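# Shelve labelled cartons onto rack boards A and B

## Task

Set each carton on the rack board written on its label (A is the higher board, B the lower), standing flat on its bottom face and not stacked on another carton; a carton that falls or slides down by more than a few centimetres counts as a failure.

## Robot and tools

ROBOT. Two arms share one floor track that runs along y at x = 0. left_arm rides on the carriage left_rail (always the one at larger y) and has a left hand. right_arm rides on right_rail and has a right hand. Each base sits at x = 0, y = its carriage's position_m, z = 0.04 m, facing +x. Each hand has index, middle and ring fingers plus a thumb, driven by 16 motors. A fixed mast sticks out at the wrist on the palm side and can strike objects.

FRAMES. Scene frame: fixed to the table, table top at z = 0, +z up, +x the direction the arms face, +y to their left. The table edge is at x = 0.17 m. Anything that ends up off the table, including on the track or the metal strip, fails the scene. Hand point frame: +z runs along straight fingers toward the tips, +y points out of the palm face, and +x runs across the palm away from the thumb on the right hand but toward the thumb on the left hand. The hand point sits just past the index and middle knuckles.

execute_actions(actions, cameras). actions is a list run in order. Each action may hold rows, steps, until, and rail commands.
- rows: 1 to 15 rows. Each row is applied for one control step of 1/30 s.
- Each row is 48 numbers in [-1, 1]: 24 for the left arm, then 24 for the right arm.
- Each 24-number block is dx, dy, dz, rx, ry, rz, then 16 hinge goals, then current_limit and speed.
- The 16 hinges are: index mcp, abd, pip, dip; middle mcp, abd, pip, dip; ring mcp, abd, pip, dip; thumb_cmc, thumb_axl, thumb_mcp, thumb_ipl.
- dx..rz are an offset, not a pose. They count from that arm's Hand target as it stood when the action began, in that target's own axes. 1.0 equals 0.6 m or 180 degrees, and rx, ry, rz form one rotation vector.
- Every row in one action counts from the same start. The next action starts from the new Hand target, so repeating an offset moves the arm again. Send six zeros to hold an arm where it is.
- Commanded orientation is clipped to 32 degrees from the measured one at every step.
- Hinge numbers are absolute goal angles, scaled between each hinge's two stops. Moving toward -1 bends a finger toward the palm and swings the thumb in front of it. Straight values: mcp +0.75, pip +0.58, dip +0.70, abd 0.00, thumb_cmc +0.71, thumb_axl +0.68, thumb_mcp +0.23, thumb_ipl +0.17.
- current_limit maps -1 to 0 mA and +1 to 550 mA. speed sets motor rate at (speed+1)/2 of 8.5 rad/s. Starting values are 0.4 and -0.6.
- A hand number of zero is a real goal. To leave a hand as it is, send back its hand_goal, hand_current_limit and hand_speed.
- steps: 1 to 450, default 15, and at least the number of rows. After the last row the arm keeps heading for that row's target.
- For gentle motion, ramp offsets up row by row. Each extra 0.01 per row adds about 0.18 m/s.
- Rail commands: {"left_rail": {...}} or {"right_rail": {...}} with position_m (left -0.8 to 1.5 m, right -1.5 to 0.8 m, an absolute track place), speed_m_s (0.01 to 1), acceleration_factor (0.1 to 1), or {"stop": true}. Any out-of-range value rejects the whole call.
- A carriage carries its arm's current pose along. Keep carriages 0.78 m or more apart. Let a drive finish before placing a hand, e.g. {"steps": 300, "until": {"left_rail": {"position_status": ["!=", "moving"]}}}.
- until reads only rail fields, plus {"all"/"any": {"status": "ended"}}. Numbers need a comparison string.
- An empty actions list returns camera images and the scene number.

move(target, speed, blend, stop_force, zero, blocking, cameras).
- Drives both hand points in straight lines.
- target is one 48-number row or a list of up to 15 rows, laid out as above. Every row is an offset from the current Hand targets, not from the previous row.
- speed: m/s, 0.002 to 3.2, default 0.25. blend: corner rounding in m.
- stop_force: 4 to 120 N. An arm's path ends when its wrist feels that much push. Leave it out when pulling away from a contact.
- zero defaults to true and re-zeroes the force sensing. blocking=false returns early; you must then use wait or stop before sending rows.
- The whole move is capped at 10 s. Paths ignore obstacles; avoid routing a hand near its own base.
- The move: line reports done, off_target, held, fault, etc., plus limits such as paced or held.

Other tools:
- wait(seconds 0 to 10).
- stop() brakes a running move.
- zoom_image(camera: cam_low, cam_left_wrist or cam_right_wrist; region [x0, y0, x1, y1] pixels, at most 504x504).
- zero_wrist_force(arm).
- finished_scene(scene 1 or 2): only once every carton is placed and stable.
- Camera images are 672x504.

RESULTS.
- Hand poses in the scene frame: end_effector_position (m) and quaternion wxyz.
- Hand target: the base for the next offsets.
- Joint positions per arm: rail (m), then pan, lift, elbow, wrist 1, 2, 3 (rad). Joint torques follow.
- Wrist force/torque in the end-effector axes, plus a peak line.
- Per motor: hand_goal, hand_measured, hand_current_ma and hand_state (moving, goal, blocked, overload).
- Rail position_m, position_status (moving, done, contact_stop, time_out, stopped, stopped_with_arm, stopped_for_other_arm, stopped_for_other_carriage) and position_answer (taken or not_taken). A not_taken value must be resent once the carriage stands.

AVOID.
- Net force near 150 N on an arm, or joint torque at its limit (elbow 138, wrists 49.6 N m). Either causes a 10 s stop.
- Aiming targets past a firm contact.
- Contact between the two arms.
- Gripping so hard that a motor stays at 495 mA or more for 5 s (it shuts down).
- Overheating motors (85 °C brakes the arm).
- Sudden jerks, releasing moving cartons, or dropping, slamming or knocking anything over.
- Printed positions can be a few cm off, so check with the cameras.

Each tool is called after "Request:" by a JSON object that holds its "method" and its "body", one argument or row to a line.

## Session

Request:
{"method": "execute_actions", "body": {
  "actions": []
}}

Scene clock: 0.00 s.
left_arm: end_effector_position=(+0.3781, +0.6938, +0.6699) hand_goal=(+0.754, +0.000, +0.576, +0.696, +0.754, +0.000, +0.576, +0.696, +0.754, +0.000, +0.576, +0.696, +0.714, +0.678, +0.226, +0.168) hand_measured=(+0.754, +0.000, +0.576, +0.696, +0.754, +0.000, +0.576, +0.696, +0.754, +0.000, +0.576, +0.696, +0.714, +0.678, +0.226, +0.168) hand_current_ma=(+0, +0, +0, +0, +0, +0, +0, +0, +0, +0, +0, +0, +0, +0, +0, +0) hand_state=(goal, goal, goal, goal, goal, goal, goal, goal, goal, goal, goal, goal, goal, goal, goal, goal) hand_current_limit=0.40 hand_speed=-0.60 end_effector_quat_wxyz=(+0.000, +1.000, +0.000, +0.000) | right_arm: end_effector_position=(+0.3781, -0.5362, +0.6699) hand_goal=(+0.754, +0.000, +0.576, +0.696, +0.754, +0.000, +0.576, +0.696, +0.754, +0.000, +0.576, +0.696, +0.714, +0.678, +0.226, +0.168) hand_measured=(+0.754, +0.000, +0.576, +0.696, +0.754, +0.000, +0.576, +0.696, +0.754, +0.000, +0.576, +0.696, +0.714, +0.678, +0.226, +0.168) hand_current_ma=(+0, +0, +0, +0, +0, +0, +0, +0, +0, +0, +0, +0, +0, +0, +0, +0) hand_state=(goal, goal, goal, goal, goal, goal, goal, goal, goal, goal, goal, goal, goal, goal, goal, goal) hand_current_limit=0.40 hand_speed=-0.60 end_effector_quat_wxyz=(+0.000, +0.000, +1.000, +0.000)
Joint positions: left_arm=[0.7 -0.281 -1.775 1.606 1.739 1.571 -1.851] | right_arm=[-0.7 -0.28 -1.775 1.606 1.739 1.571 1.29]
Joint velocities: within noise
Joint torques (N m): no reading
Wrist force (N): no reading
Wrist torque (N m): no reading
Wrist force, peak (N): no reading
Hand target: left_arm +0.3781, +0.6938, +0.6699; +0.000, +1.000, +0.000, +0.000 | right_arm +0.3781, -0.5362, +0.6699; +0.000, +0.000, +1.000, +0.000
left_rail: position_m=0.700 position_status=done
right_rail: position_m=-0.700 position_status=done

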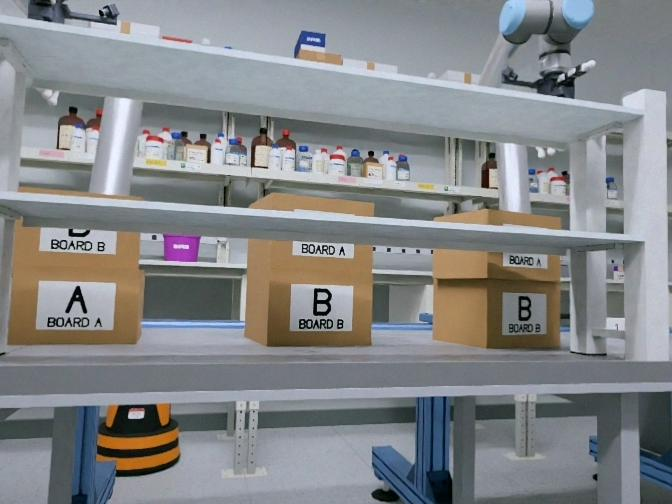

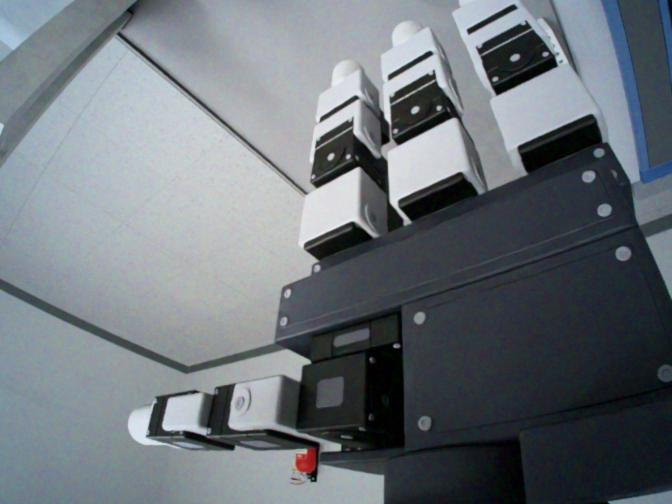

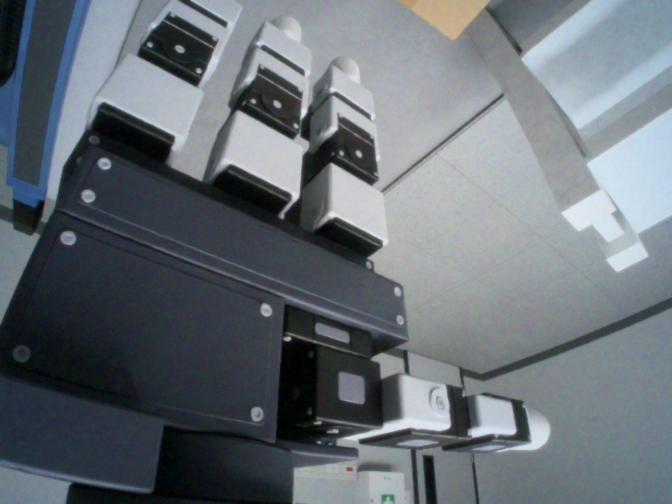

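Request:
{"method": "zoom_image", "body": {
  "camera": "cam_low",
  "region": [0, 180, 400, 370]
}}

Request:
{"method": "zoom_image", "body": {
  "camera": "cam_low",
  "region": [370, 190, 672, 370]
}}

Scaled by 1.260.

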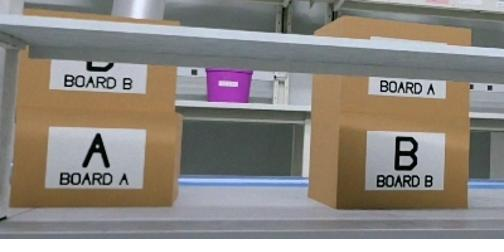

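Scaled by 1.669.

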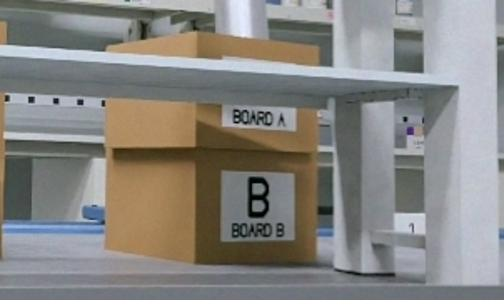

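Request:
{"method": "zoom_image", "body": {
  "camera": "cam_low",
  "region": [0, 180, 160, 360]
}}

Request:
{"method": "zoom_image", "body": {
  "camera": "cam_low",
  "region": [230, 180, 390, 360]
}}

Request:
{"method": "zoom_image", "body": {
  "camera": "cam_low",
  "region": [420, 190, 580, 360]
}}

Scaled by 2.800.

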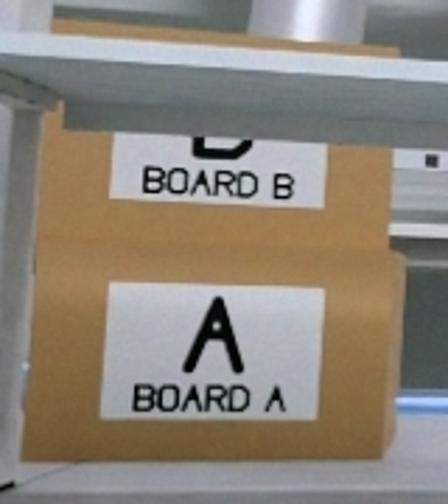

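Scaled by 2.800.

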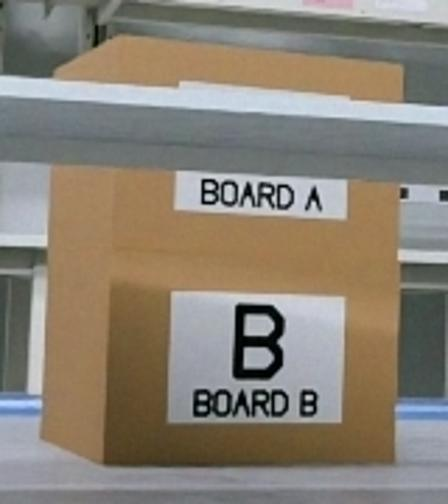

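Scaled by 2.965.

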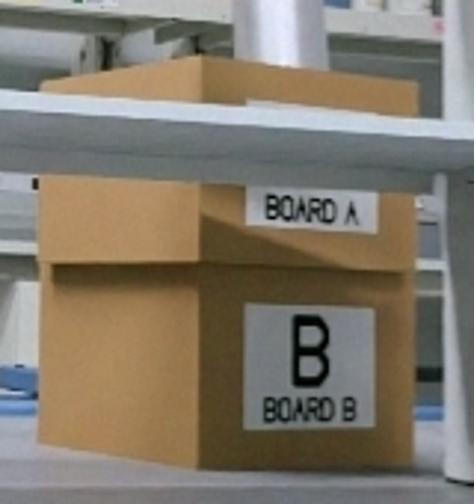

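Request:
{"method": "zoom_image", "body": {
  "camera": "cam_low",
  "region": [425, 300, 495, 355]
}}

Request:
{"method": "zoom_image", "body": {
  "camera": "cam_low",
  "region": [500, 300, 570, 355]
}}

Request:
{"method": "zoom_image", "body": {
  "camera": "cam_low",
  "region": [425, 195, 565, 290]
}}

Request:
{"method": "zoom_image", "body": {
  "camera": "cam_low",
  "region": [235, 300, 385, 360]
}}

Request:
{"method": "zoom_image", "body": {
  "camera": "cam_low",
  "region": [0, 240, 150, 355]
}}

Scaled by 7.200.

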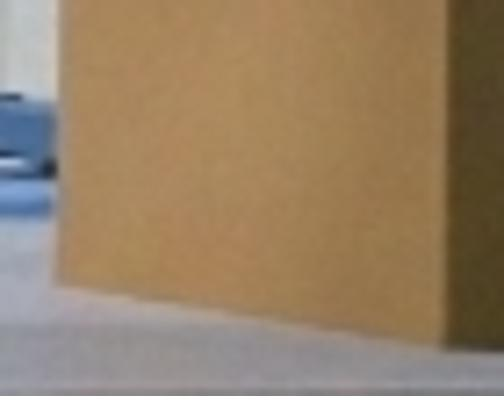

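Scaled by 7.200.

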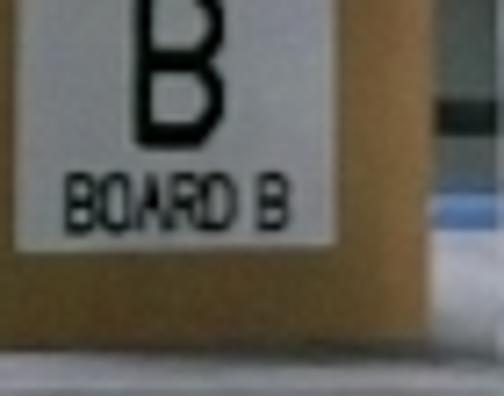

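Scaled by 3.600.

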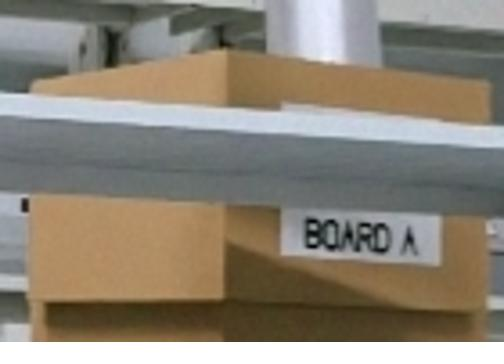

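Scaled by 3.360.

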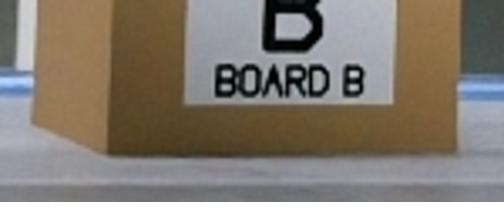

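Scaled by 3.360.

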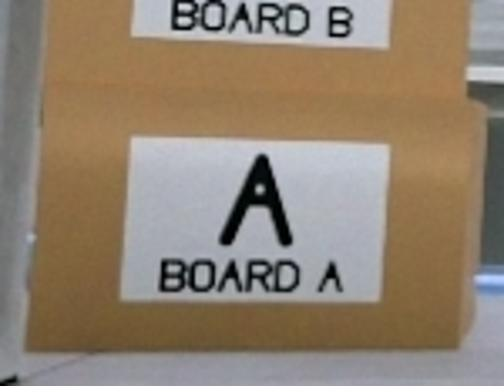

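Request:
{"method": "execute_actions", "body": {
  "actions": [
    {"left_rail":{"position_m":0.97,"speed_m_s":0.5,"acceleration_factor":0.6},"steps":150,"until":{"left_rail":{"position_status":["!=","moving"]}}},
    {"right_rail":{"position_m":-0.29,"speed_m_s":0.5,"acceleration_factor":0.6},"steps":150,"until":{"right_rail":{"position_status":["!=","moving"]}}}
  ],
  "cameras": ["cam_low"]
}}

Scene clock: 118.47 s.
left_arm: end_effector_position=(+0.3781, +0.9638, +0.6699) hand_goal=(+0.754, +0.000, +0.576, +0.696, +0.754, +0.000, +0.576, +0.696, +0.754, +0.000, +0.576, +0.696, +0.714, +0.678, +0.226, +0.168) hand_measured=(+0.754, +0.000, +0.576, +0.696, +0.754, +0.000, +0.576, +0.696, +0.754, +0.000, +0.576, +0.696, +0.714, +0.678, +0.224, +0.168) hand_current_ma=(+0, +0, +0, +0, +0, +0, +0, +0, +0, +0, +0, +0, +0, +0, -1, +0) hand_state=(goal, goal, goal, goal, goal, goal, goal, goal, goal, goal, goal, goal, goal, goal, goal, goal) hand_current_limit=0.40 hand_speed=-0.60 end_effector_quat_wxyz=(+0.000, +1.000, +0.000, +0.000) | right_arm: end_effector_position=(+0.3781, -0.1262, +0.6699) hand_goal=(+0.754, +0.000, +0.576, +0.696, +0.754, +0.000, +0.576, +0.696, +0.754, +0.000, +0.576, +0.696, +0.714, +0.678, +0.226, +0.168) hand_measured=(+0.754, +0.000, +0.576, +0.696, +0.754, +0.000, +0.576, +0.696, +0.754, +0.000, +0.576, +0.696, +0.714, +0.678, +0.224, +0.168) hand_current_ma=(-2, +0, +2, +0, -2, +0, +2, +0, -2, +0, +2, +0, +1, -2, -10, -1) hand_state=(goal, goal, goal, goal, goal, goal, goal, goal, goal, goal, goal, goal, goal, goal, goal, goal) hand_current_limit=0.40 hand_speed=-0.60 end_effector_quat_wxyz=(+0.000, +0.000, +1.000, +0.000)
Joint positions: left_arm=[0.97 -0.281 -1.775 1.606 1.739 1.571 -1.851] | right_arm=[-0.29 -0.28 -1.775 1.606 1.739 1.571 1.29]
Joint torques (N m): left_arm=[3.6 -17.36 -35.9 4.65 -0.05 0.61] | right_arm=[1.43 -25.5 -38.67 4.05 0.35 0.37]
Wrist force (N): left_arm=[-0.3 -0.1 0.0] | right_arm=[0.4 0.4 0.2]
Wrist torque (N m): left_arm=[-0.01 0.03 -0.02] | right_arm=[0.04 -0.07 0.05]
Wrist force, peak (N): left_arm=[-0.2 -1.2 0.0] | right_arm=[-0.5 1.1 -0.1]
Hand target: left_arm +0.3781, +0.9638, +0.6699; +0.000, +1.000, +0.000, +0.000 | right_arm +0.3781, -0.1262, +0.6699; +0.000, +0.000, +1.000, +0.000
left_rail: position_m=0.970 speed_m_s=0.50 position_status=done
right_rail: position_m=-0.290 speed_m_s=0.50 position_status=done
Images, in order (width x height): cam_low 672x504.

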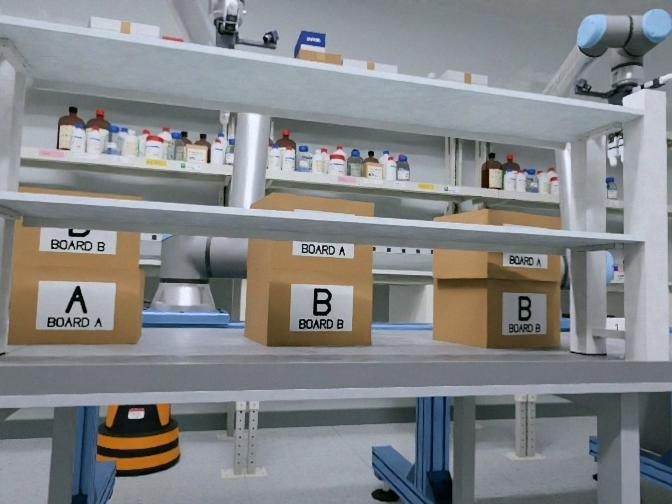

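Request:
{"method": "move", "body": {
  "target": [
    [0.07,0.44,0.1833,-0.0871,0.3857,0.061,1,0,0.5,0.62,1,0,0.5,0.62,1,0,0.5,0.62,-0.143,0.678,0.95,0.168,0.7,-0.6,-0.07,0.51,0.1833,-0.0871,-0.3856,-0.061,1,0,0.5,0.62,1,0,0.5,0.62,1,0,0.5,0.62,-0.143,0.678,0.95,0.168,0.7,-0.6]
  ],
  "speed": 0.2,
  "cameras": ["all"]
}}

Scene clock: 124.10 s.
left_arm: end_effector_position=(+0.4201, +0.6999, +0.5600) hand_goal=(+1.000, +0.000, +0.500, +0.620, +1.000, +0.000, +0.500, +0.620, +1.000, +0.000, +0.500, +0.620, -0.142, +0.678, +0.950, +0.168) hand_measured=(+0.996, -0.002, +0.502, +0.622, +0.996, -0.002, +0.502, +0.624, +0.998, -0.002, +0.502, +0.622, -0.144, +0.678, +0.950, +0.168) hand_current_ma=(-2, +0, +1, +1, -3, +0, +1, +2, -2, +0, +1, +2, -1, +0, +0, +0) hand_state=(goal, goal, goal, goal, goal, goal, goal, goal, goal, goal, goal, goal, goal, goal, goal, goal) hand_current_limit=0.70 hand_speed=-0.60 end_effector_quat_wxyz=(+0.128, +0.809, -0.090, +0.567) | right_arm: end_effector_position=(+0.4201, +0.1798, +0.5599) hand_goal=(+1.000, +0.000, +0.500, +0.620, +1.000, +0.000, +0.500, +0.620, +1.000, +0.000, +0.500, +0.620, -0.142, +0.678, +0.950, +0.168) hand_measured=(+0.996, -0.002, +0.502, +0.622, +0.996, -0.002, +0.502, +0.622, +0.998, -0.002, +0.502, +0.624, -0.144, +0.680, +0.950, +0.168) hand_current_ma=(-11, -2, +6, +8, -11, -3, +5, +8, -9, -3, +7, +9, -6, +4, -2, -1) hand_state=(goal, goal, goal, goal, goal, goal, goal, goal, goal, goal, goal, goal, goal, goal, goal, goal) hand_current_limit=0.70 hand_speed=-0.60 end_effector_quat_wxyz=(+0.567, -0.090, +0.809, +0.128)
Joint positions: left_arm=[0.97 -1.275 -2.158 2.189 0.498 0.699 -2.103] | right_arm=[-0.29 0.49 -1.883 2.025 0.193 1.72 1.734]
Joint torques (N m): left_arm=[11.92 -4.97 -30.08 -3.02 1.96 3.39] | right_arm=[18.43 -1.96 -37.04 -3.25 2.96 -2.6]
Wrist force (N): left_arm=[0.6 0.1 2.0] | right_arm=[1.4 0.9 0.5]
Wrist torque (N m): left_arm=[0.04 0.04 -0.13] | right_arm=[0.17 -0.26 0.13]
Wrist force, peak (N): left_arm=[0.4 0.8 2.0] | right_arm=[1.4 1.7 0.7]
Hand target: left_arm +0.4201, +0.6999, +0.5600; +0.128, +0.809, -0.090, +0.567 | right_arm +0.4201, +0.1798, +0.5599; +0.567, -0.090, +0.809, +0.128
Off the commanded pose: left_arm 0.000 m, 0 deg | right_arm 0.000 m, 0 deg.
left_rail: position_m=0.970 speed_m_s=0.50 position_status=done
right_rail: position_m=-0.290 speed_m_s=0.50 position_status=done
move: done

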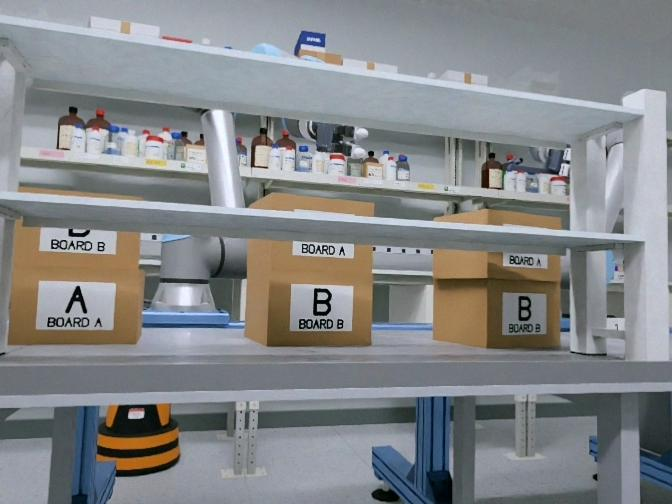

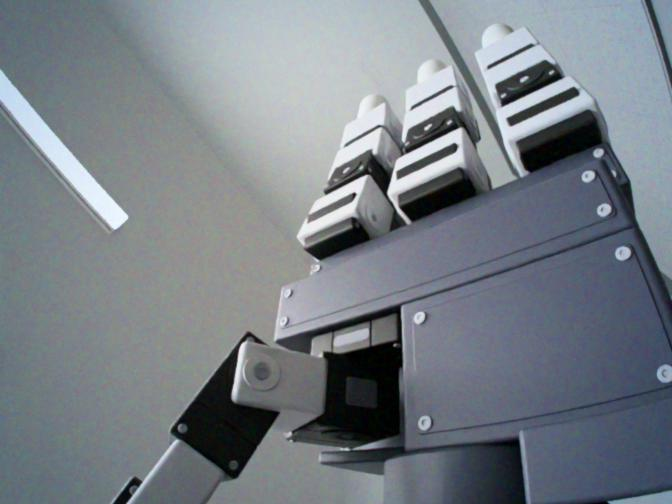

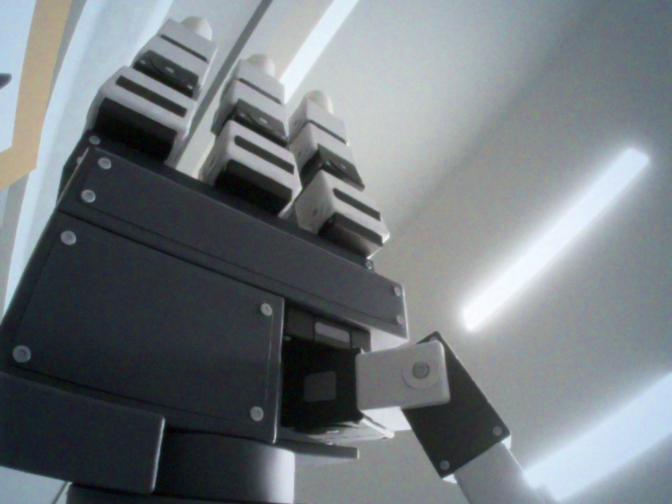

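Request:
{"method": "move", "body": {
  "target": [
    [-0.1552,0.1642,0.1687,0,0,0,1,0,0.5,0.62,1,0,0.5,0.62,1,0,0.5,0.62,-0.143,0.678,0.95,0.168,0.7,-0.6,0.1552,0.2277,0.1893,0,0,0,1,0,0.5,0.62,1,0,0.5,0.62,1,0,0.5,0.62,-0.143,0.678,0.95,0.168,0.7,-0.6],
    [-0.3841,0.1456,0.2801,0,0,0,1,0,0.5,0.62,1,0,0.5,0.62,1,0,0.5,0.62,-0.143,0.678,0.95,0.168,0.7,-0.6,0.3841,0.2011,0.2981,0,0,0,1,0,0.5,0.62,1,0,0.5,0.62,1,0,0.5,0.62,-0.143,0.678,0.95,0.168,0.7,-0.6]
  ],
  "speed": [0.12, 0.05],
  "blend": [0.02, 0],
  "stop_force": 15,
  "cameras": ["all"]
}}

Scene clock: 135.50 s.
left_arm: end_effector_position=(+0.4663, +0.5648, +0.2980) hand_goal=(+1.000, +0.000, +0.500, +0.620, +1.000, +0.000, +0.500, +0.620, +1.000, +0.000, +0.500, +0.620, -0.142, +0.678, +0.950, +0.168) hand_measured=(+0.998, -0.002, +0.502, +0.622, +0.998, -0.002, +0.502, +0.624, +0.998, -0.002, +0.502, +0.622, -0.144, +0.678, +0.950, +0.168) hand_current_ma=(-2, +0, +1, +1, -2, +0, +1, +2, -1, +0, +1, +2, -1, +0, +0, +0) hand_state=(goal, goal, goal, goal, goal, goal, goal, goal, goal, goal, goal, goal, goal, goal, goal, goal) hand_current_limit=0.70 hand_speed=-0.60 end_effector_quat_wxyz=(+0.128, +0.809, -0.090, +0.567) | right_arm: end_effector_position=(+0.4662, +0.3498, +0.2979) hand_goal=(+1.000, +0.000, +0.500, +0.620, +1.000, +0.000, +0.500, +0.620, +1.000, +0.000, +0.500, +0.620, -0.142, +0.678, +0.950, +0.168) hand_measured=(+0.998, -0.002, +0.502, +0.622, +0.998, -0.002, +0.502, +0.622, +0.998, -0.002, +0.502, +0.624, -0.144, +0.680, +0.950, +0.168) hand_current_ma=(-8, -3, +6, +8, -8, -3, +5, +8, -7, -3, +7, +9, -6, +4, -2, -1) hand_state=(goal, goal, goal, goal, goal, goal, goal, goal, goal, goal, goal, goal, goal, goal, goal, goal) hand_current_limit=0.70 hand_speed=-0.60 end_effector_quat_wxyz=(+0.567, -0.090, +0.809, +0.128)
Joint positions: left_arm=[0.97 -1.26 -1.654 2.38 -0.206 0.713 -2.091] | right_arm=[-0.29 0.75 -1.372 2.057 -0.325 1.964 1.826]
Joint torques (N m): left_arm=[12.7 -2.99 -22.21 -2.39 2.01 4.32] | right_arm=[-16.1 -37.97 -27.32 -2.79 -1.85 -2.65]
Wrist force (N): left_arm=[1.2 -0.3 0.9] | right_arm=[1.2 1.4 -0.2]
Wrist torque (N m): left_arm=[0.04 -0.07 -0.07] | right_arm=[0.31 -0.29 0.18]
Wrist force, peak (N): left_arm=[0.5 0.3 2.2] | right_arm=[1.1 2.5 0.4]
Hand target: left_arm +0.4663, +0.5648, +0.2980; +0.128, +0.809, -0.090, +0.567 | right_arm +0.4662, +0.3498, +0.2979; +0.567, -0.090, +0.809, +0.128
Off the commanded pose: left_arm 0.000 m, 0 deg | right_arm 0.000 m, 0 deg.
left_rail: position_m=0.970 speed_m_s=0.50 position_status=done
right_rail: position_m=-0.290 speed_m_s=0.50 position_status=done
move: done

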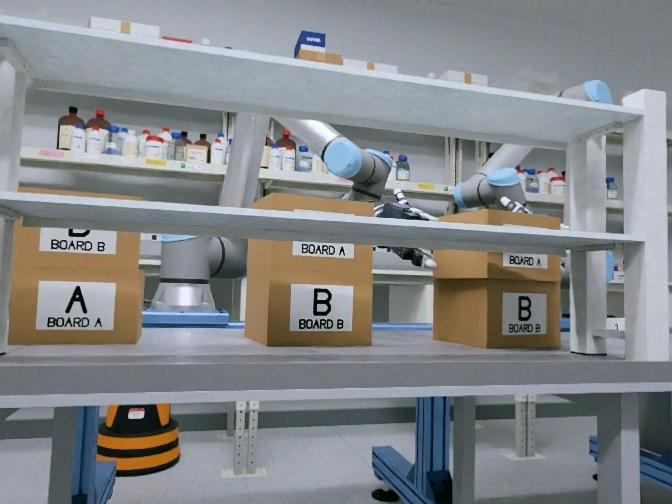

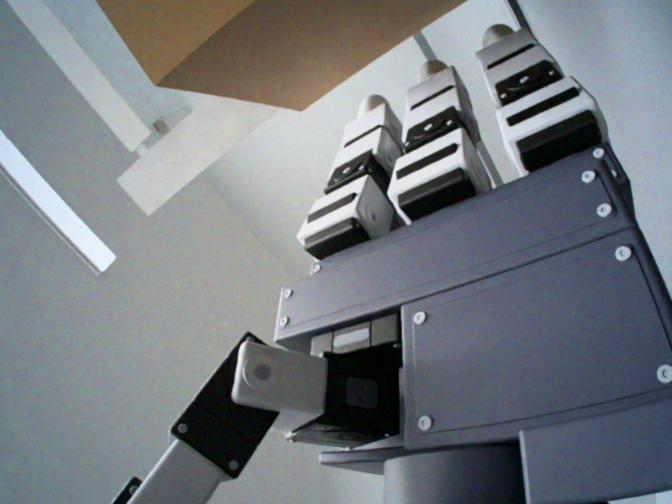

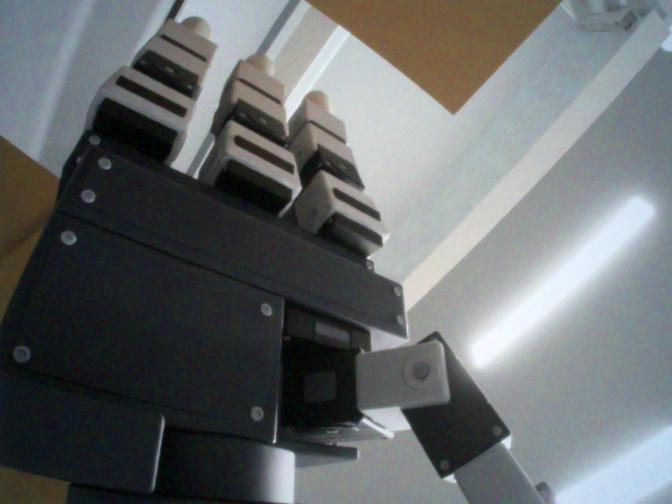

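Request:
{"method": "move", "body": {
  "target": [
    [0,0.1427,0.0464,0,0,0,1,0,0.5,0.62,1,0,0.5,0.62,1,0,0.5,0.62,-0.143,0.678,0.95,0.168,0.7,-0.6,0,0.1427,0.0464,0,0,0,1,0,0.5,0.62,1,0,0.5,0.62,1,0,0.5,0.62,-0.143,0.678,0.95,0.168,0.7,-0.6]
  ],
  "speed": 0.025,
  "stop_force": 10,
  "cameras": ["all"]
}}

Scene clock: 141.10 s.
left_arm: end_effector_position=(+0.4663, +0.5154, +0.2980) hand_goal=(+1.000, +0.000, +0.500, +0.620, +1.000, +0.000, +0.500, +0.620, +1.000, +0.000, +0.500, +0.620, -0.142, +0.678, +0.950, +0.168) hand_measured=(+1.000, +0.006, +0.554, +0.650, +1.000, +0.004, +0.544, +0.648, +1.000, +0.000, +0.534, +0.640, -0.144, +0.680, +0.950, +0.168) hand_current_ma=(+0, +3, +122, +51, +0, +2, +87, +47, +0, +0, +61, +29, -1, +1, +0, +0) hand_state=(goal, goal, blocked, blocked, goal, goal, blocked, blocked, goal, goal, blocked, blocked, goal, goal, goal, goal) hand_current_limit=0.70 hand_speed=-0.60 end_effector_quat_wxyz=(+0.128, +0.809, -0.090, +0.567) | right_arm: end_effector_position=(+0.4662, +0.3986, +0.2979) hand_goal=(+1.000, +0.000, +0.500, +0.620, +1.000, +0.000, +0.500, +0.620, +1.000, +0.000, +0.500, +0.620, -0.142, +0.678, +0.950, +0.168) hand_measured=(+0.998, -0.002, +0.502, +0.622, +1.000, -0.002, +0.502, +0.622, +1.000, -0.004, +0.508, +0.624, -0.144, +0.680, +0.950, +0.168) hand_current_ma=(-7, -3, +6, +8, +0, -4, +5, +8, +0, -10, +26, +14, -6, +4, -1, -1) hand_state=(goal, goal, goal, goal, goal, goal, goal, goal, goal, goal, goal, goal, goal, goal, goal, goal) hand_current_limit=0.70 hand_speed=-0.60 end_effector_quat_wxyz=(+0.567, -0.090, +0.809, +0.128)
Joint positions: left_arm=[0.97 -1.302 -1.579 2.314 -0.19 0.677 -2.124] | right_arm=[-0.29 0.814 -1.306 1.971 -0.295 2.024 1.851]
Joint torques (N m): left_arm=[7.88 -44.49 -21.94 -2.92 3.1 4.1] | right_arm=[-17.71 -75.55 -28.41 -2.76 -1.62 -2.66]
Wrist force (N): left_arm=[1.4 -4.3 2.4] | right_arm=[0.9 1.3 0.1]
Wrist torque (N m): left_arm=[0.40 0.12 0.05] | right_arm=[0.23 -0.25 -0.04]
Wrist force, peak (N): left_arm=[2.1 -10.7 3.2] | right_arm=[2.3 -10.2 -8.2]
Hand target: left_arm +0.4663, +0.5154, +0.2980; +0.128, +0.809, -0.090, +0.567 (not the last commanded pose) | right_arm +0.4662, +0.3986, +0.2979; +0.567, -0.090, +0.809, +0.128 (not the last commanded pose)
Off the commanded pose: left_arm 0.041 m, 0 deg | right_arm 0.041 m, 0 deg.
left_rail: position_m=0.970 speed_m_s=0.50 position_status=done
right_rail: position_m=-0.290 speed_m_s=0.50 position_status=done
move: contact (left_arm, right_arm)

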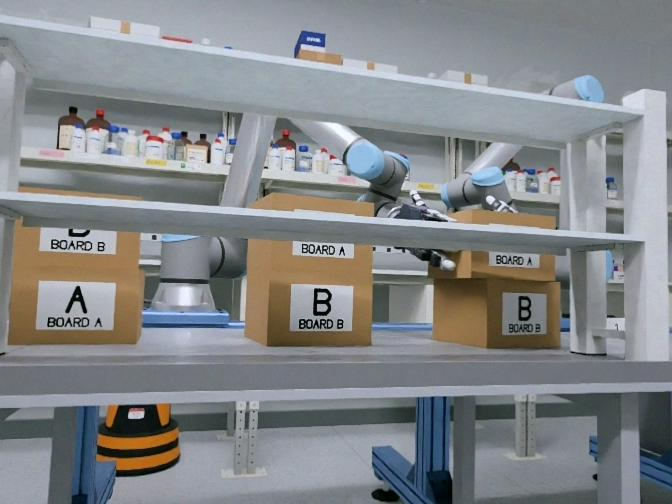

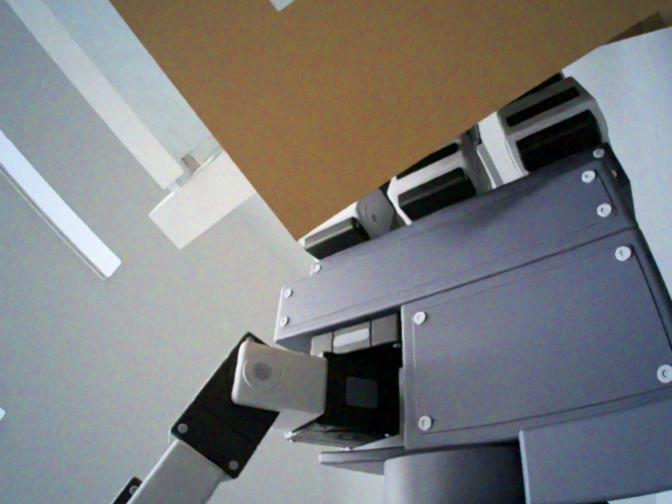

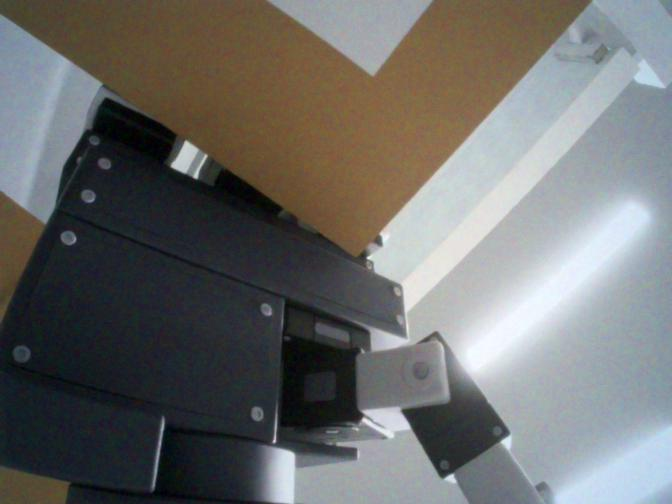

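Request:
{"method": "move", "body": {
  "target": [
    [0,-0.0238,-0.0077,0,0,0,1,0,0.5,0.62,1,0,0.5,0.62,1,0,0.5,0.62,-0.143,0.678,0.95,0.168,0.7,-0.6,0,-0.0238,-0.0077,0,0,0,1,0,0.5,0.62,1,0,0.5,0.62,1,0,0.5,0.62,-0.143,0.678,0.95,0.168,0.7,-0.6],
    [-0.0086,-0.0165,-0.03,0,0,0,1,0,0.5,0.62,1,0,0.5,0.62,1,0,0.5,0.62,-0.143,0.678,0.95,0.168,0.7,-0.6,0.0086,-0.0165,-0.03,0,0,0,1,0,0.5,0.62,1,0,0.5,0.62,1,0,0.5,0.62,-0.143,0.678,0.95,0.168,0.7,-0.6]
  ],
  "speed": 0.04
}}

Request:
{"method": "move", "body": {
  "target": [
    [0,0.0476,0.0154,0,0,0,1,0,0.5,0.62,1,0,0.5,0.62,1,0,0.5,0.62,-0.143,0.678,0.95,0.168,0.7,-0.6,0,0.0476,0.0154,0,0,0,1,0,0.5,0.62,1,0,0.5,0.62,1,0,0.5,0.62,-0.143,0.678,0.95,0.168,0.7,-0.6]
  ],
  "speed": 0.02,
  "stop_force": 10,
  "cameras": ["all"]
}}

Scene clock: 147.60 s.
left_arm: end_effector_position=(+0.4514, +0.5304, +0.2979) hand_goal=(+1.000, +0.000, +0.500, +0.620, +1.000, +0.000, +0.500, +0.620, +1.000, +0.000, +0.500, +0.620, -0.142, +0.678, +0.950, +0.168) hand_measured=(+1.000, -0.002, +0.502, +0.622, +1.000, -0.002, +0.502, +0.624, +1.000, -0.002, +0.502, +0.622, -0.144, +0.680, +0.950, +0.168) hand_current_ma=(+0, +0, +1, +1, +0, +0, +2, +2, +0, +0, +2, +2, -1, +1, +0, +0) hand_state=(goal, goal, goal, goal, goal, goal, goal, goal, goal, goal, goal, goal, goal, goal, goal, goal) hand_current_limit=0.70 hand_speed=-0.60 end_effector_quat_wxyz=(+0.128, +0.809, -0.090, +0.567) | right_arm: end_effector_position=(+0.4513, +0.3837, +0.2978) hand_goal=(+1.000, +0.000, +0.500, +0.620, +1.000, +0.000, +0.500, +0.620, +1.000, +0.000, +0.500, +0.620, -0.142, +0.678, +0.950, +0.168) hand_measured=(+0.998, -0.002, +0.502, +0.622, +1.000, -0.002, +0.502, +0.622, +1.000, -0.004, +0.504, +0.624, -0.144, +0.680, +0.950, +0.168) hand_current_ma=(-7, -3, +6, +8, +0, -4, +5, +8, +0, -10, +9, +10, -6, +4, -1, -1) hand_state=(goal, goal, goal, goal, goal, goal, goal, goal, goal, goal, goal, goal, goal, goal, goal, goal) hand_current_limit=0.70 hand_speed=-0.60 end_effector_quat_wxyz=(+0.567, -0.090, +0.809, +0.128)
Joint positions: left_arm=[0.97 -1.332 -1.613 2.35 -0.171 0.651 -2.15] | right_arm=[-0.29 0.815 -1.335 2.01 -0.305 2.025 1.851]
Joint torques (N m): left_arm=[-7.83 -43.45 -20.48 4.72 -3.96 -3.64] | right_arm=[18.58 -74.62 -27.6 0.38 3.14 3.7]
Wrist force (N): left_arm=[0.4 0.2 1.2] | right_arm=[1.6 1.0 0.0]
Wrist torque (N m): left_arm=[0.08 0.03 0.01] | right_arm=[0.15 -0.34 0.02]
Wrist force, peak (N): left_arm=[1.1 -4.4 2.8] | right_arm=[1.7 1.7 -0.4]
Hand target: left_arm +0.4513, +0.5304, +0.2979; +0.128, +0.809, -0.090, +0.567 | right_arm +0.4512, +0.3837, +0.2978; +0.567, -0.090, +0.809, +0.128
Off the commanded pose: left_arm 0.000 m, 0 deg | right_arm 0.000 m, 0 deg.
left_rail: position_m=0.970 speed_m_s=0.50 position_status=done
right_rail: position_m=-0.290 speed_m_s=0.50 position_status=done
move: done

Scene clock: 149.77 s.
left_arm: end_effector_position=(+0.4513, +0.5137, +0.2979) hand_goal=(+1.000, +0.000, +0.500, +0.620, +1.000, +0.000, +0.500, +0.620, +1.000, +0.000, +0.500, +0.620, -0.142, +0.678, +0.950, +0.168) hand_measured=(+1.000, +0.004, +0.554, +0.646, +1.000, +0.002, +0.544, +0.644, +1.000, +0.002, +0.536, +0.638, -0.144, +0.680, +0.950, +0.168) hand_current_ma=(+0, +2, +118, +43, +0, +2, +87, +39, +0, +1, +65, +25, -1, +1, +0, +0) hand_state=(goal, goal, blocked, blocked, goal, goal, blocked, blocked, goal, goal, blocked, goal, goal, goal, goal, goal) hand_current_limit=0.70 hand_speed=-0.60 end_effector_quat_wxyz=(+0.128, +0.809, -0.090, +0.567) | right_arm: end_effector_position=(+0.4512, +0.3989, +0.2978) hand_goal=(+1.000, +0.000, +0.500, +0.620, +1.000, +0.000, +0.500, +0.620, +1.000, +0.000, +0.500, +0.620, -0.142, +0.678, +0.950, +0.168) hand_measured=(+1.000, -0.002, +0.504, +0.622, +1.000, -0.002, +0.514, +0.626, +1.000, -0.004, +0.522, +0.628, -0.144, +0.680, +0.950, +0.168) hand_current_ma=(+0, -5, +15, +8, +0, -8, +46, +18, +0, -12, +82, +31, -6, +4, -1, -1) hand_state=(goal, goal, goal, goal, goal, goal, goal, goal, goal, goal, blocked, goal, goal, goal, goal, goal) hand_current_limit=0.70 hand_speed=-0.60 end_effector_quat_wxyz=(+0.567, -0.090, +0.809, +0.128)
Joint positions: left_arm=[0.97 -1.344 -1.587 2.326 -0.165 0.64 -2.161] | right_arm=[-0.29 0.834 -1.314 1.982 -0.295 2.043 1.859]
Joint torques (N m): left_arm=[8.54 -42.68 -22 -2.93 3.16 4.02] | right_arm=[-16.93 -76.05 -28.25 -3.08 -1.79 -2.66]
Wrist force (N): left_arm=[1.9 -4.4 2.0] | right_arm=[1.1 0.4 -0.5]
Wrist torque (N m): left_arm=[0.44 0.19 0.14] | right_arm=[0.37 -0.22 -0.05]
Wrist force, peak (N): left_arm=[2.7 -10.1 -1.9] | right_arm=[0.8 -10.6 -10.2]
Hand target: left_arm +0.4513, +0.5137, +0.2979; +0.128, +0.809, -0.090, +0.567 (not the last commanded pose) | right_arm +0.4512, +0.3989, +0.2978; +0.567, -0.090, +0.809, +0.128 (not the last commanded pose)
Off the commanded pose: left_arm 0.013 m, 0 deg | right_arm 0.015 m, 0 deg.
left_rail: position_m=0.970 speed_m_s=0.50 position_status=done
right_rail: position_m=-0.290 speed_m_s=0.50 position_status=done
move: contact (left_arm, right_arm)

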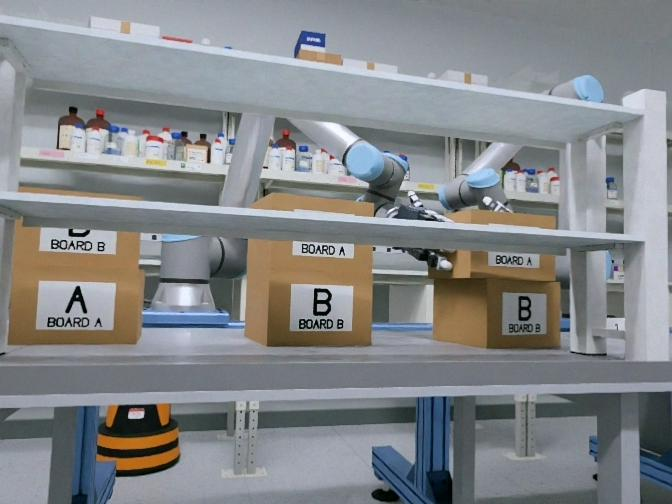

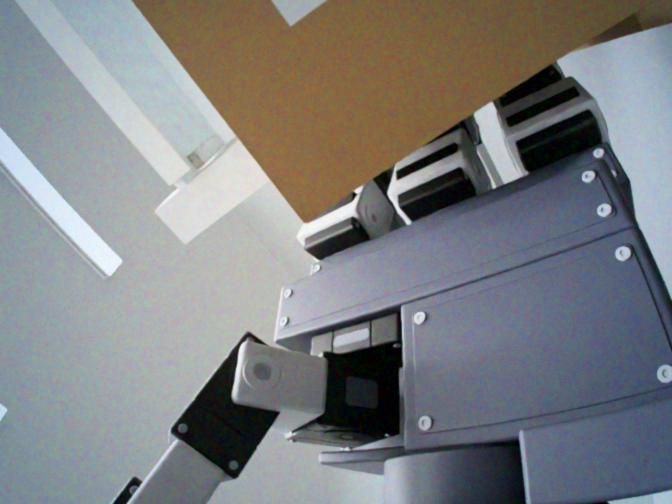

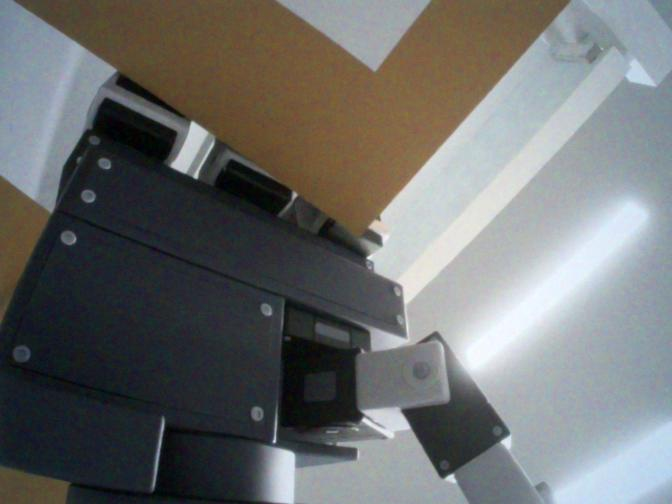

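Request:
{"method": "move", "body": {
  "target": [
    [0,0.0175,0.0057,0,0,0,1,0,0.5,0.62,1,0,0.5,0.62,1,0,0.5,0.62,-0.143,0.678,0.95,0.168,0.7,-0.6,0,0.0175,0.0057,0,0,0,1,0,0.5,0.62,1,0,0.5,0.62,1,0,0.5,0.62,-0.143,0.678,0.95,0.168,0.7,-0.6]
  ],
  "speed": 0.005,
  "stop_force": 40,
  "cameras": ["all"]
}}

Scene clock: 156.60 s.
left_arm: end_effector_position=(+0.4514, +0.5067, +0.2979) hand_goal=(+1.000, +0.000, +0.500, +0.620, +1.000, +0.000, +0.500, +0.620, +1.000, +0.000, +0.500, +0.620, -0.142, +0.678, +0.950, +0.168) hand_measured=(+1.004, +0.012, +0.618, +0.676, +1.002, +0.012, +0.614, +0.680, +1.002, +0.012, +0.608, +0.674, -0.144, +0.680, +0.950, +0.168) hand_current_ma=(+3, +12, +371, +127, +1, +13, +348, +142, +1, +11, +321, +120, -1, +1, +0, +0) hand_state=(goal, goal, blocked, blocked, goal, goal, blocked, blocked, goal, goal, blocked, blocked, goal, goal, goal, goal) hand_current_limit=0.70 hand_speed=-0.60 end_effector_quat_wxyz=(+0.128, +0.809, -0.090, +0.567) | right_arm: end_effector_position=(+0.4512, +0.4054, +0.2977) hand_goal=(+1.000, +0.000, +0.500, +0.620, +1.000, +0.000, +0.500, +0.620, +1.000, +0.000, +0.500, +0.620, -0.142, +0.678, +0.950, +0.168) hand_measured=(+1.000, +0.000, +0.524, +0.628, +1.000, +0.000, +0.528, +0.632, +1.000, -0.002, +0.536, +0.634, -0.144, +0.680, +0.950, +0.168) hand_current_ma=(+1, -1, +93, +31, +1, -2, +111, +43, +1, -4, +139, +53, -6, +4, -1, -1) hand_state=(goal, goal, blocked, goal, goal, goal, blocked, goal, goal, goal, blocked, goal, goal, goal, goal, goal) hand_current_limit=0.70 hand_speed=-0.60 end_effector_quat_wxyz=(+0.567, -0.090, +0.809, +0.128)
Joint positions: left_arm=[0.97 -1.348 -1.576 2.316 -0.162 0.636 -2.165] | right_arm=[-0.29 0.841 -1.305 1.971 -0.29 2.05 1.862]
Joint torques (N m): left_arm=[-16.93 -40.58 -39.45 -9.06 14.91 4.2] | right_arm=[-6.86 -76.59 -49.64 -11.17 -8.52 -1.43]
Wrist force (N): left_arm=[10.2 -43.3 -1.3] | right_arm=[5.4 -30.7 -25.2]
Wrist torque (N m): left_arm=[3.69 0.79 0.69] | right_arm=[2.66 1.01 -1.67]
Wrist force, peak (N): left_arm=[11.8 -47.9 -2.8] | right_arm=[4.6 -34.3 -31.7]
Hand target: left_arm +0.4514, +0.5067, +0.2979; +0.128, +0.809, -0.090, +0.567 (not the last commanded pose) | right_arm +0.4512, +0.4054, +0.2977; +0.567, -0.090, +0.809, +0.128 (not the last commanded pose)
Off the commanded pose: left_arm 0.004 m, 0 deg | right_arm 0.005 m, 0 deg.
left_rail: position_m=0.970 speed_m_s=0.50 position_status=done
right_rail: position_m=-0.290 speed_m_s=0.50 position_status=done
move: contact (left_arm, right_arm)

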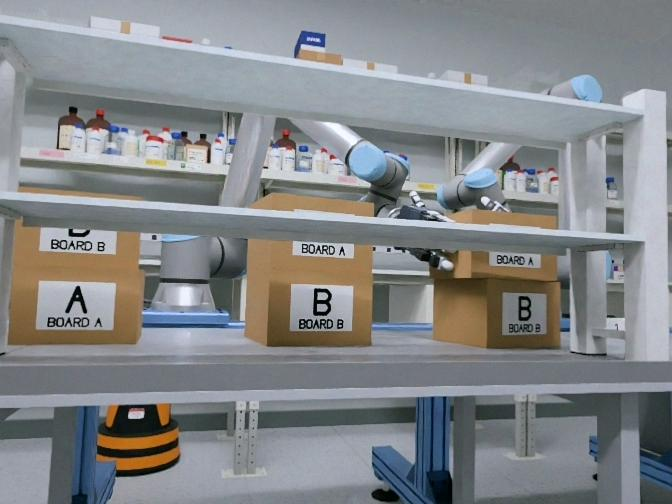

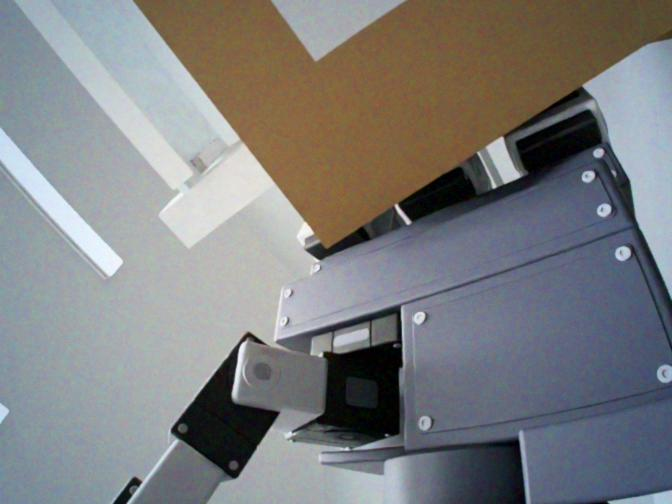

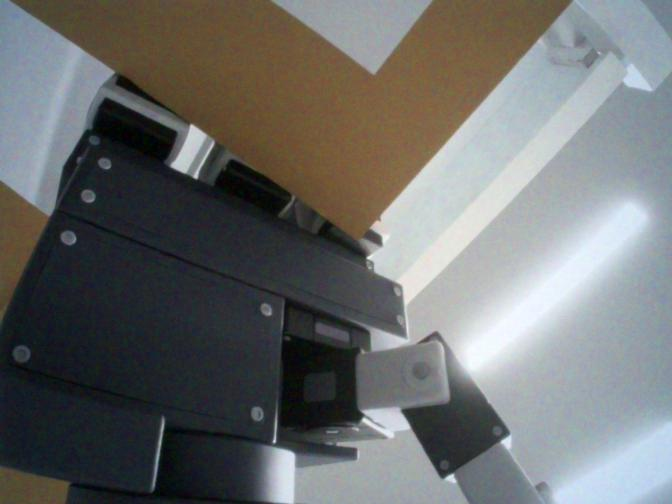

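Request:
{"method": "move", "body": {
  "target": [
    [0.09397,0.01137,-0.03227,0,0,0,1,0,0.5,0.62,1,0,0.5,0.62,1,0,0.5,0.62,-0.143,0.678,0.95,0.168,0.7,-0.6,-0.09397,0.01264,-0.03187,0,0,0,1,0,0.5,0.62,1,0,0.5,0.62,1,0,0.5,0.62,-0.143,0.678,0.95,0.168,0.7,-0.6]
  ],
  "speed": 0.04,
  "cameras": ["cam_low","cam_left_wrist","cam_right_wrist"]
}}

Scene clock: 161.63 s.
left_arm: end_effector_position=(+0.4513, +0.5062, +0.3577) hand_goal=(+1.000, +0.000, +0.500, +0.620, +1.000, +0.000, +0.500, +0.620, +1.000, +0.000, +0.500, +0.620, -0.142, +0.678, +0.950, +0.168) hand_measured=(+1.002, -0.048, +0.612, +0.666, +1.000, -0.042, +0.604, +0.676, +1.000, -0.034, +0.602, +0.674, -0.144, +0.680, +0.950, +0.168) hand_current_ma=(+1, -84, +339, +99, +0, -68, +307, +126, +0, -49, +295, +117, -1, +1, +0, +0) hand_state=(goal, blocked, blocked, blocked, goal, blocked, blocked, blocked, goal, blocked, blocked, blocked, goal, goal, goal, goal) hand_current_limit=0.70 hand_speed=-0.60 end_effector_quat_wxyz=(+0.128, +0.809, -0.090, +0.567) end_effector_velocity=(+0.000, +0.000, +0.001) end_effector_angular_velocity=(+0.002, +0.001, +0.000) | right_arm: end_effector_position=(+0.4512, +0.4067, +0.3576) hand_goal=(+1.000, +0.000, +0.500, +0.620, +1.000, +0.000, +0.500, +0.620, +1.000, +0.000, +0.500, +0.620, -0.142, +0.678, +0.950, +0.168) hand_measured=(+1.000, -0.046, +0.562, +0.648, +1.000, -0.046, +0.560, +0.652, +1.000, -0.034, +0.564, +0.654, -0.144, +0.680, +0.950, +0.168) hand_current_ma=(+2, -161, +260, +106, +2, -163, +252, +125, +2, -119, +266, +132, -6, +4, -1, -1) hand_state=(goal, blocked, blocked, blocked, goal, blocked, blocked, blocked, goal, blocked, blocked, blocked, goal, goal, goal, goal) hand_current_limit=0.70 hand_speed=-0.60 end_effector_quat_wxyz=(+0.567, -0.090, +0.809, +0.128)
Joint positions: left_arm=[0.97 -1.349 -1.656 2.257 -0.023 0.636 -2.166] | right_arm=[-0.29 0.843 -1.364 1.919 -0.18 2.051 1.862]
Joint velocities: left_arm=[0 0.001 -0.001 -0.001 0.005 0 0] | right_arm=[within noise]
Joint torques (N m): left_arm=[-17.17 -43.63 -51.6 0.98 -1.24 -3.12] | right_arm=[26.06 -81.75 -55.89 -2.67 -1.17 3.68]
Wrist force (N): left_arm=[-7.4 -13.1 -0.9] | right_arm=[8.6 -12.4 -2.1]
Wrist torque (N m): left_arm=[1.62 -0.62 -0.46] | right_arm=[2.05 0.37 0.34]
Wrist force, peak (N): left_arm=[10.2 -44.0 -1.6] | right_arm=[5.7 -31.0 -24.9]
Hand target: left_arm +0.4513, +0.5062, +0.3579; +0.128, +0.809, -0.090, +0.567 | right_arm +0.4512, +0.4067, +0.3577; +0.567, -0.090, +0.809, +0.128
Off the commanded pose: left_arm 0.000 m, 0 deg | right_arm 0.000 m, 0 deg.
left_rail: position_m=0.970 speed_m_s=0.50 position_status=done
right_rail: position_m=-0.290 speed_m_s=0.50 position_status=done
move: done

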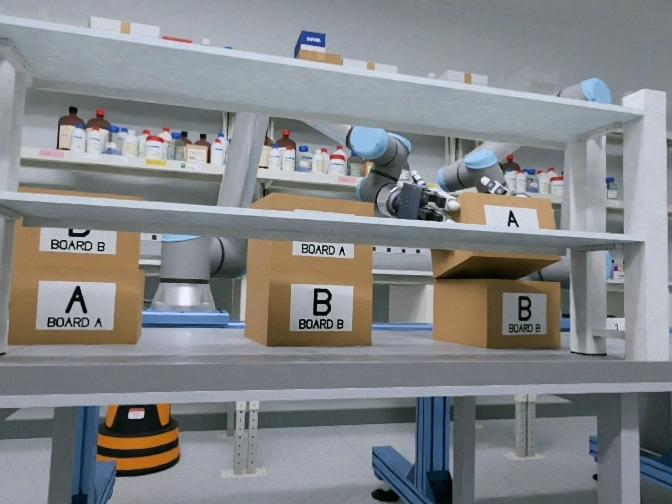

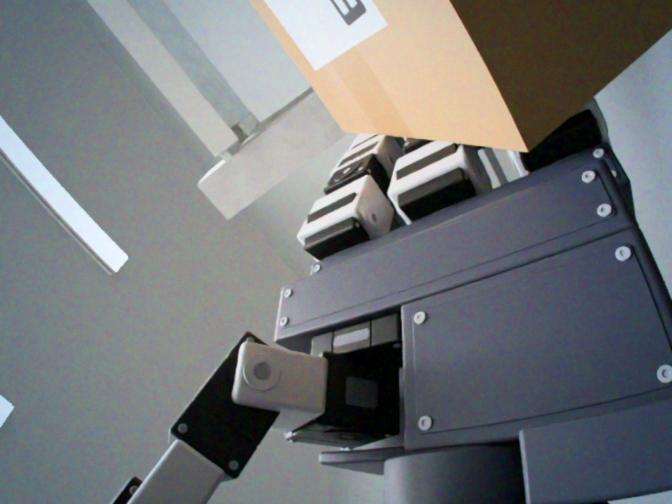

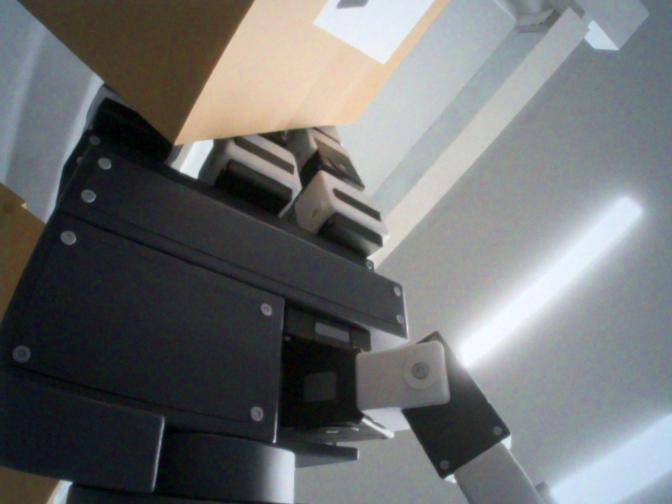

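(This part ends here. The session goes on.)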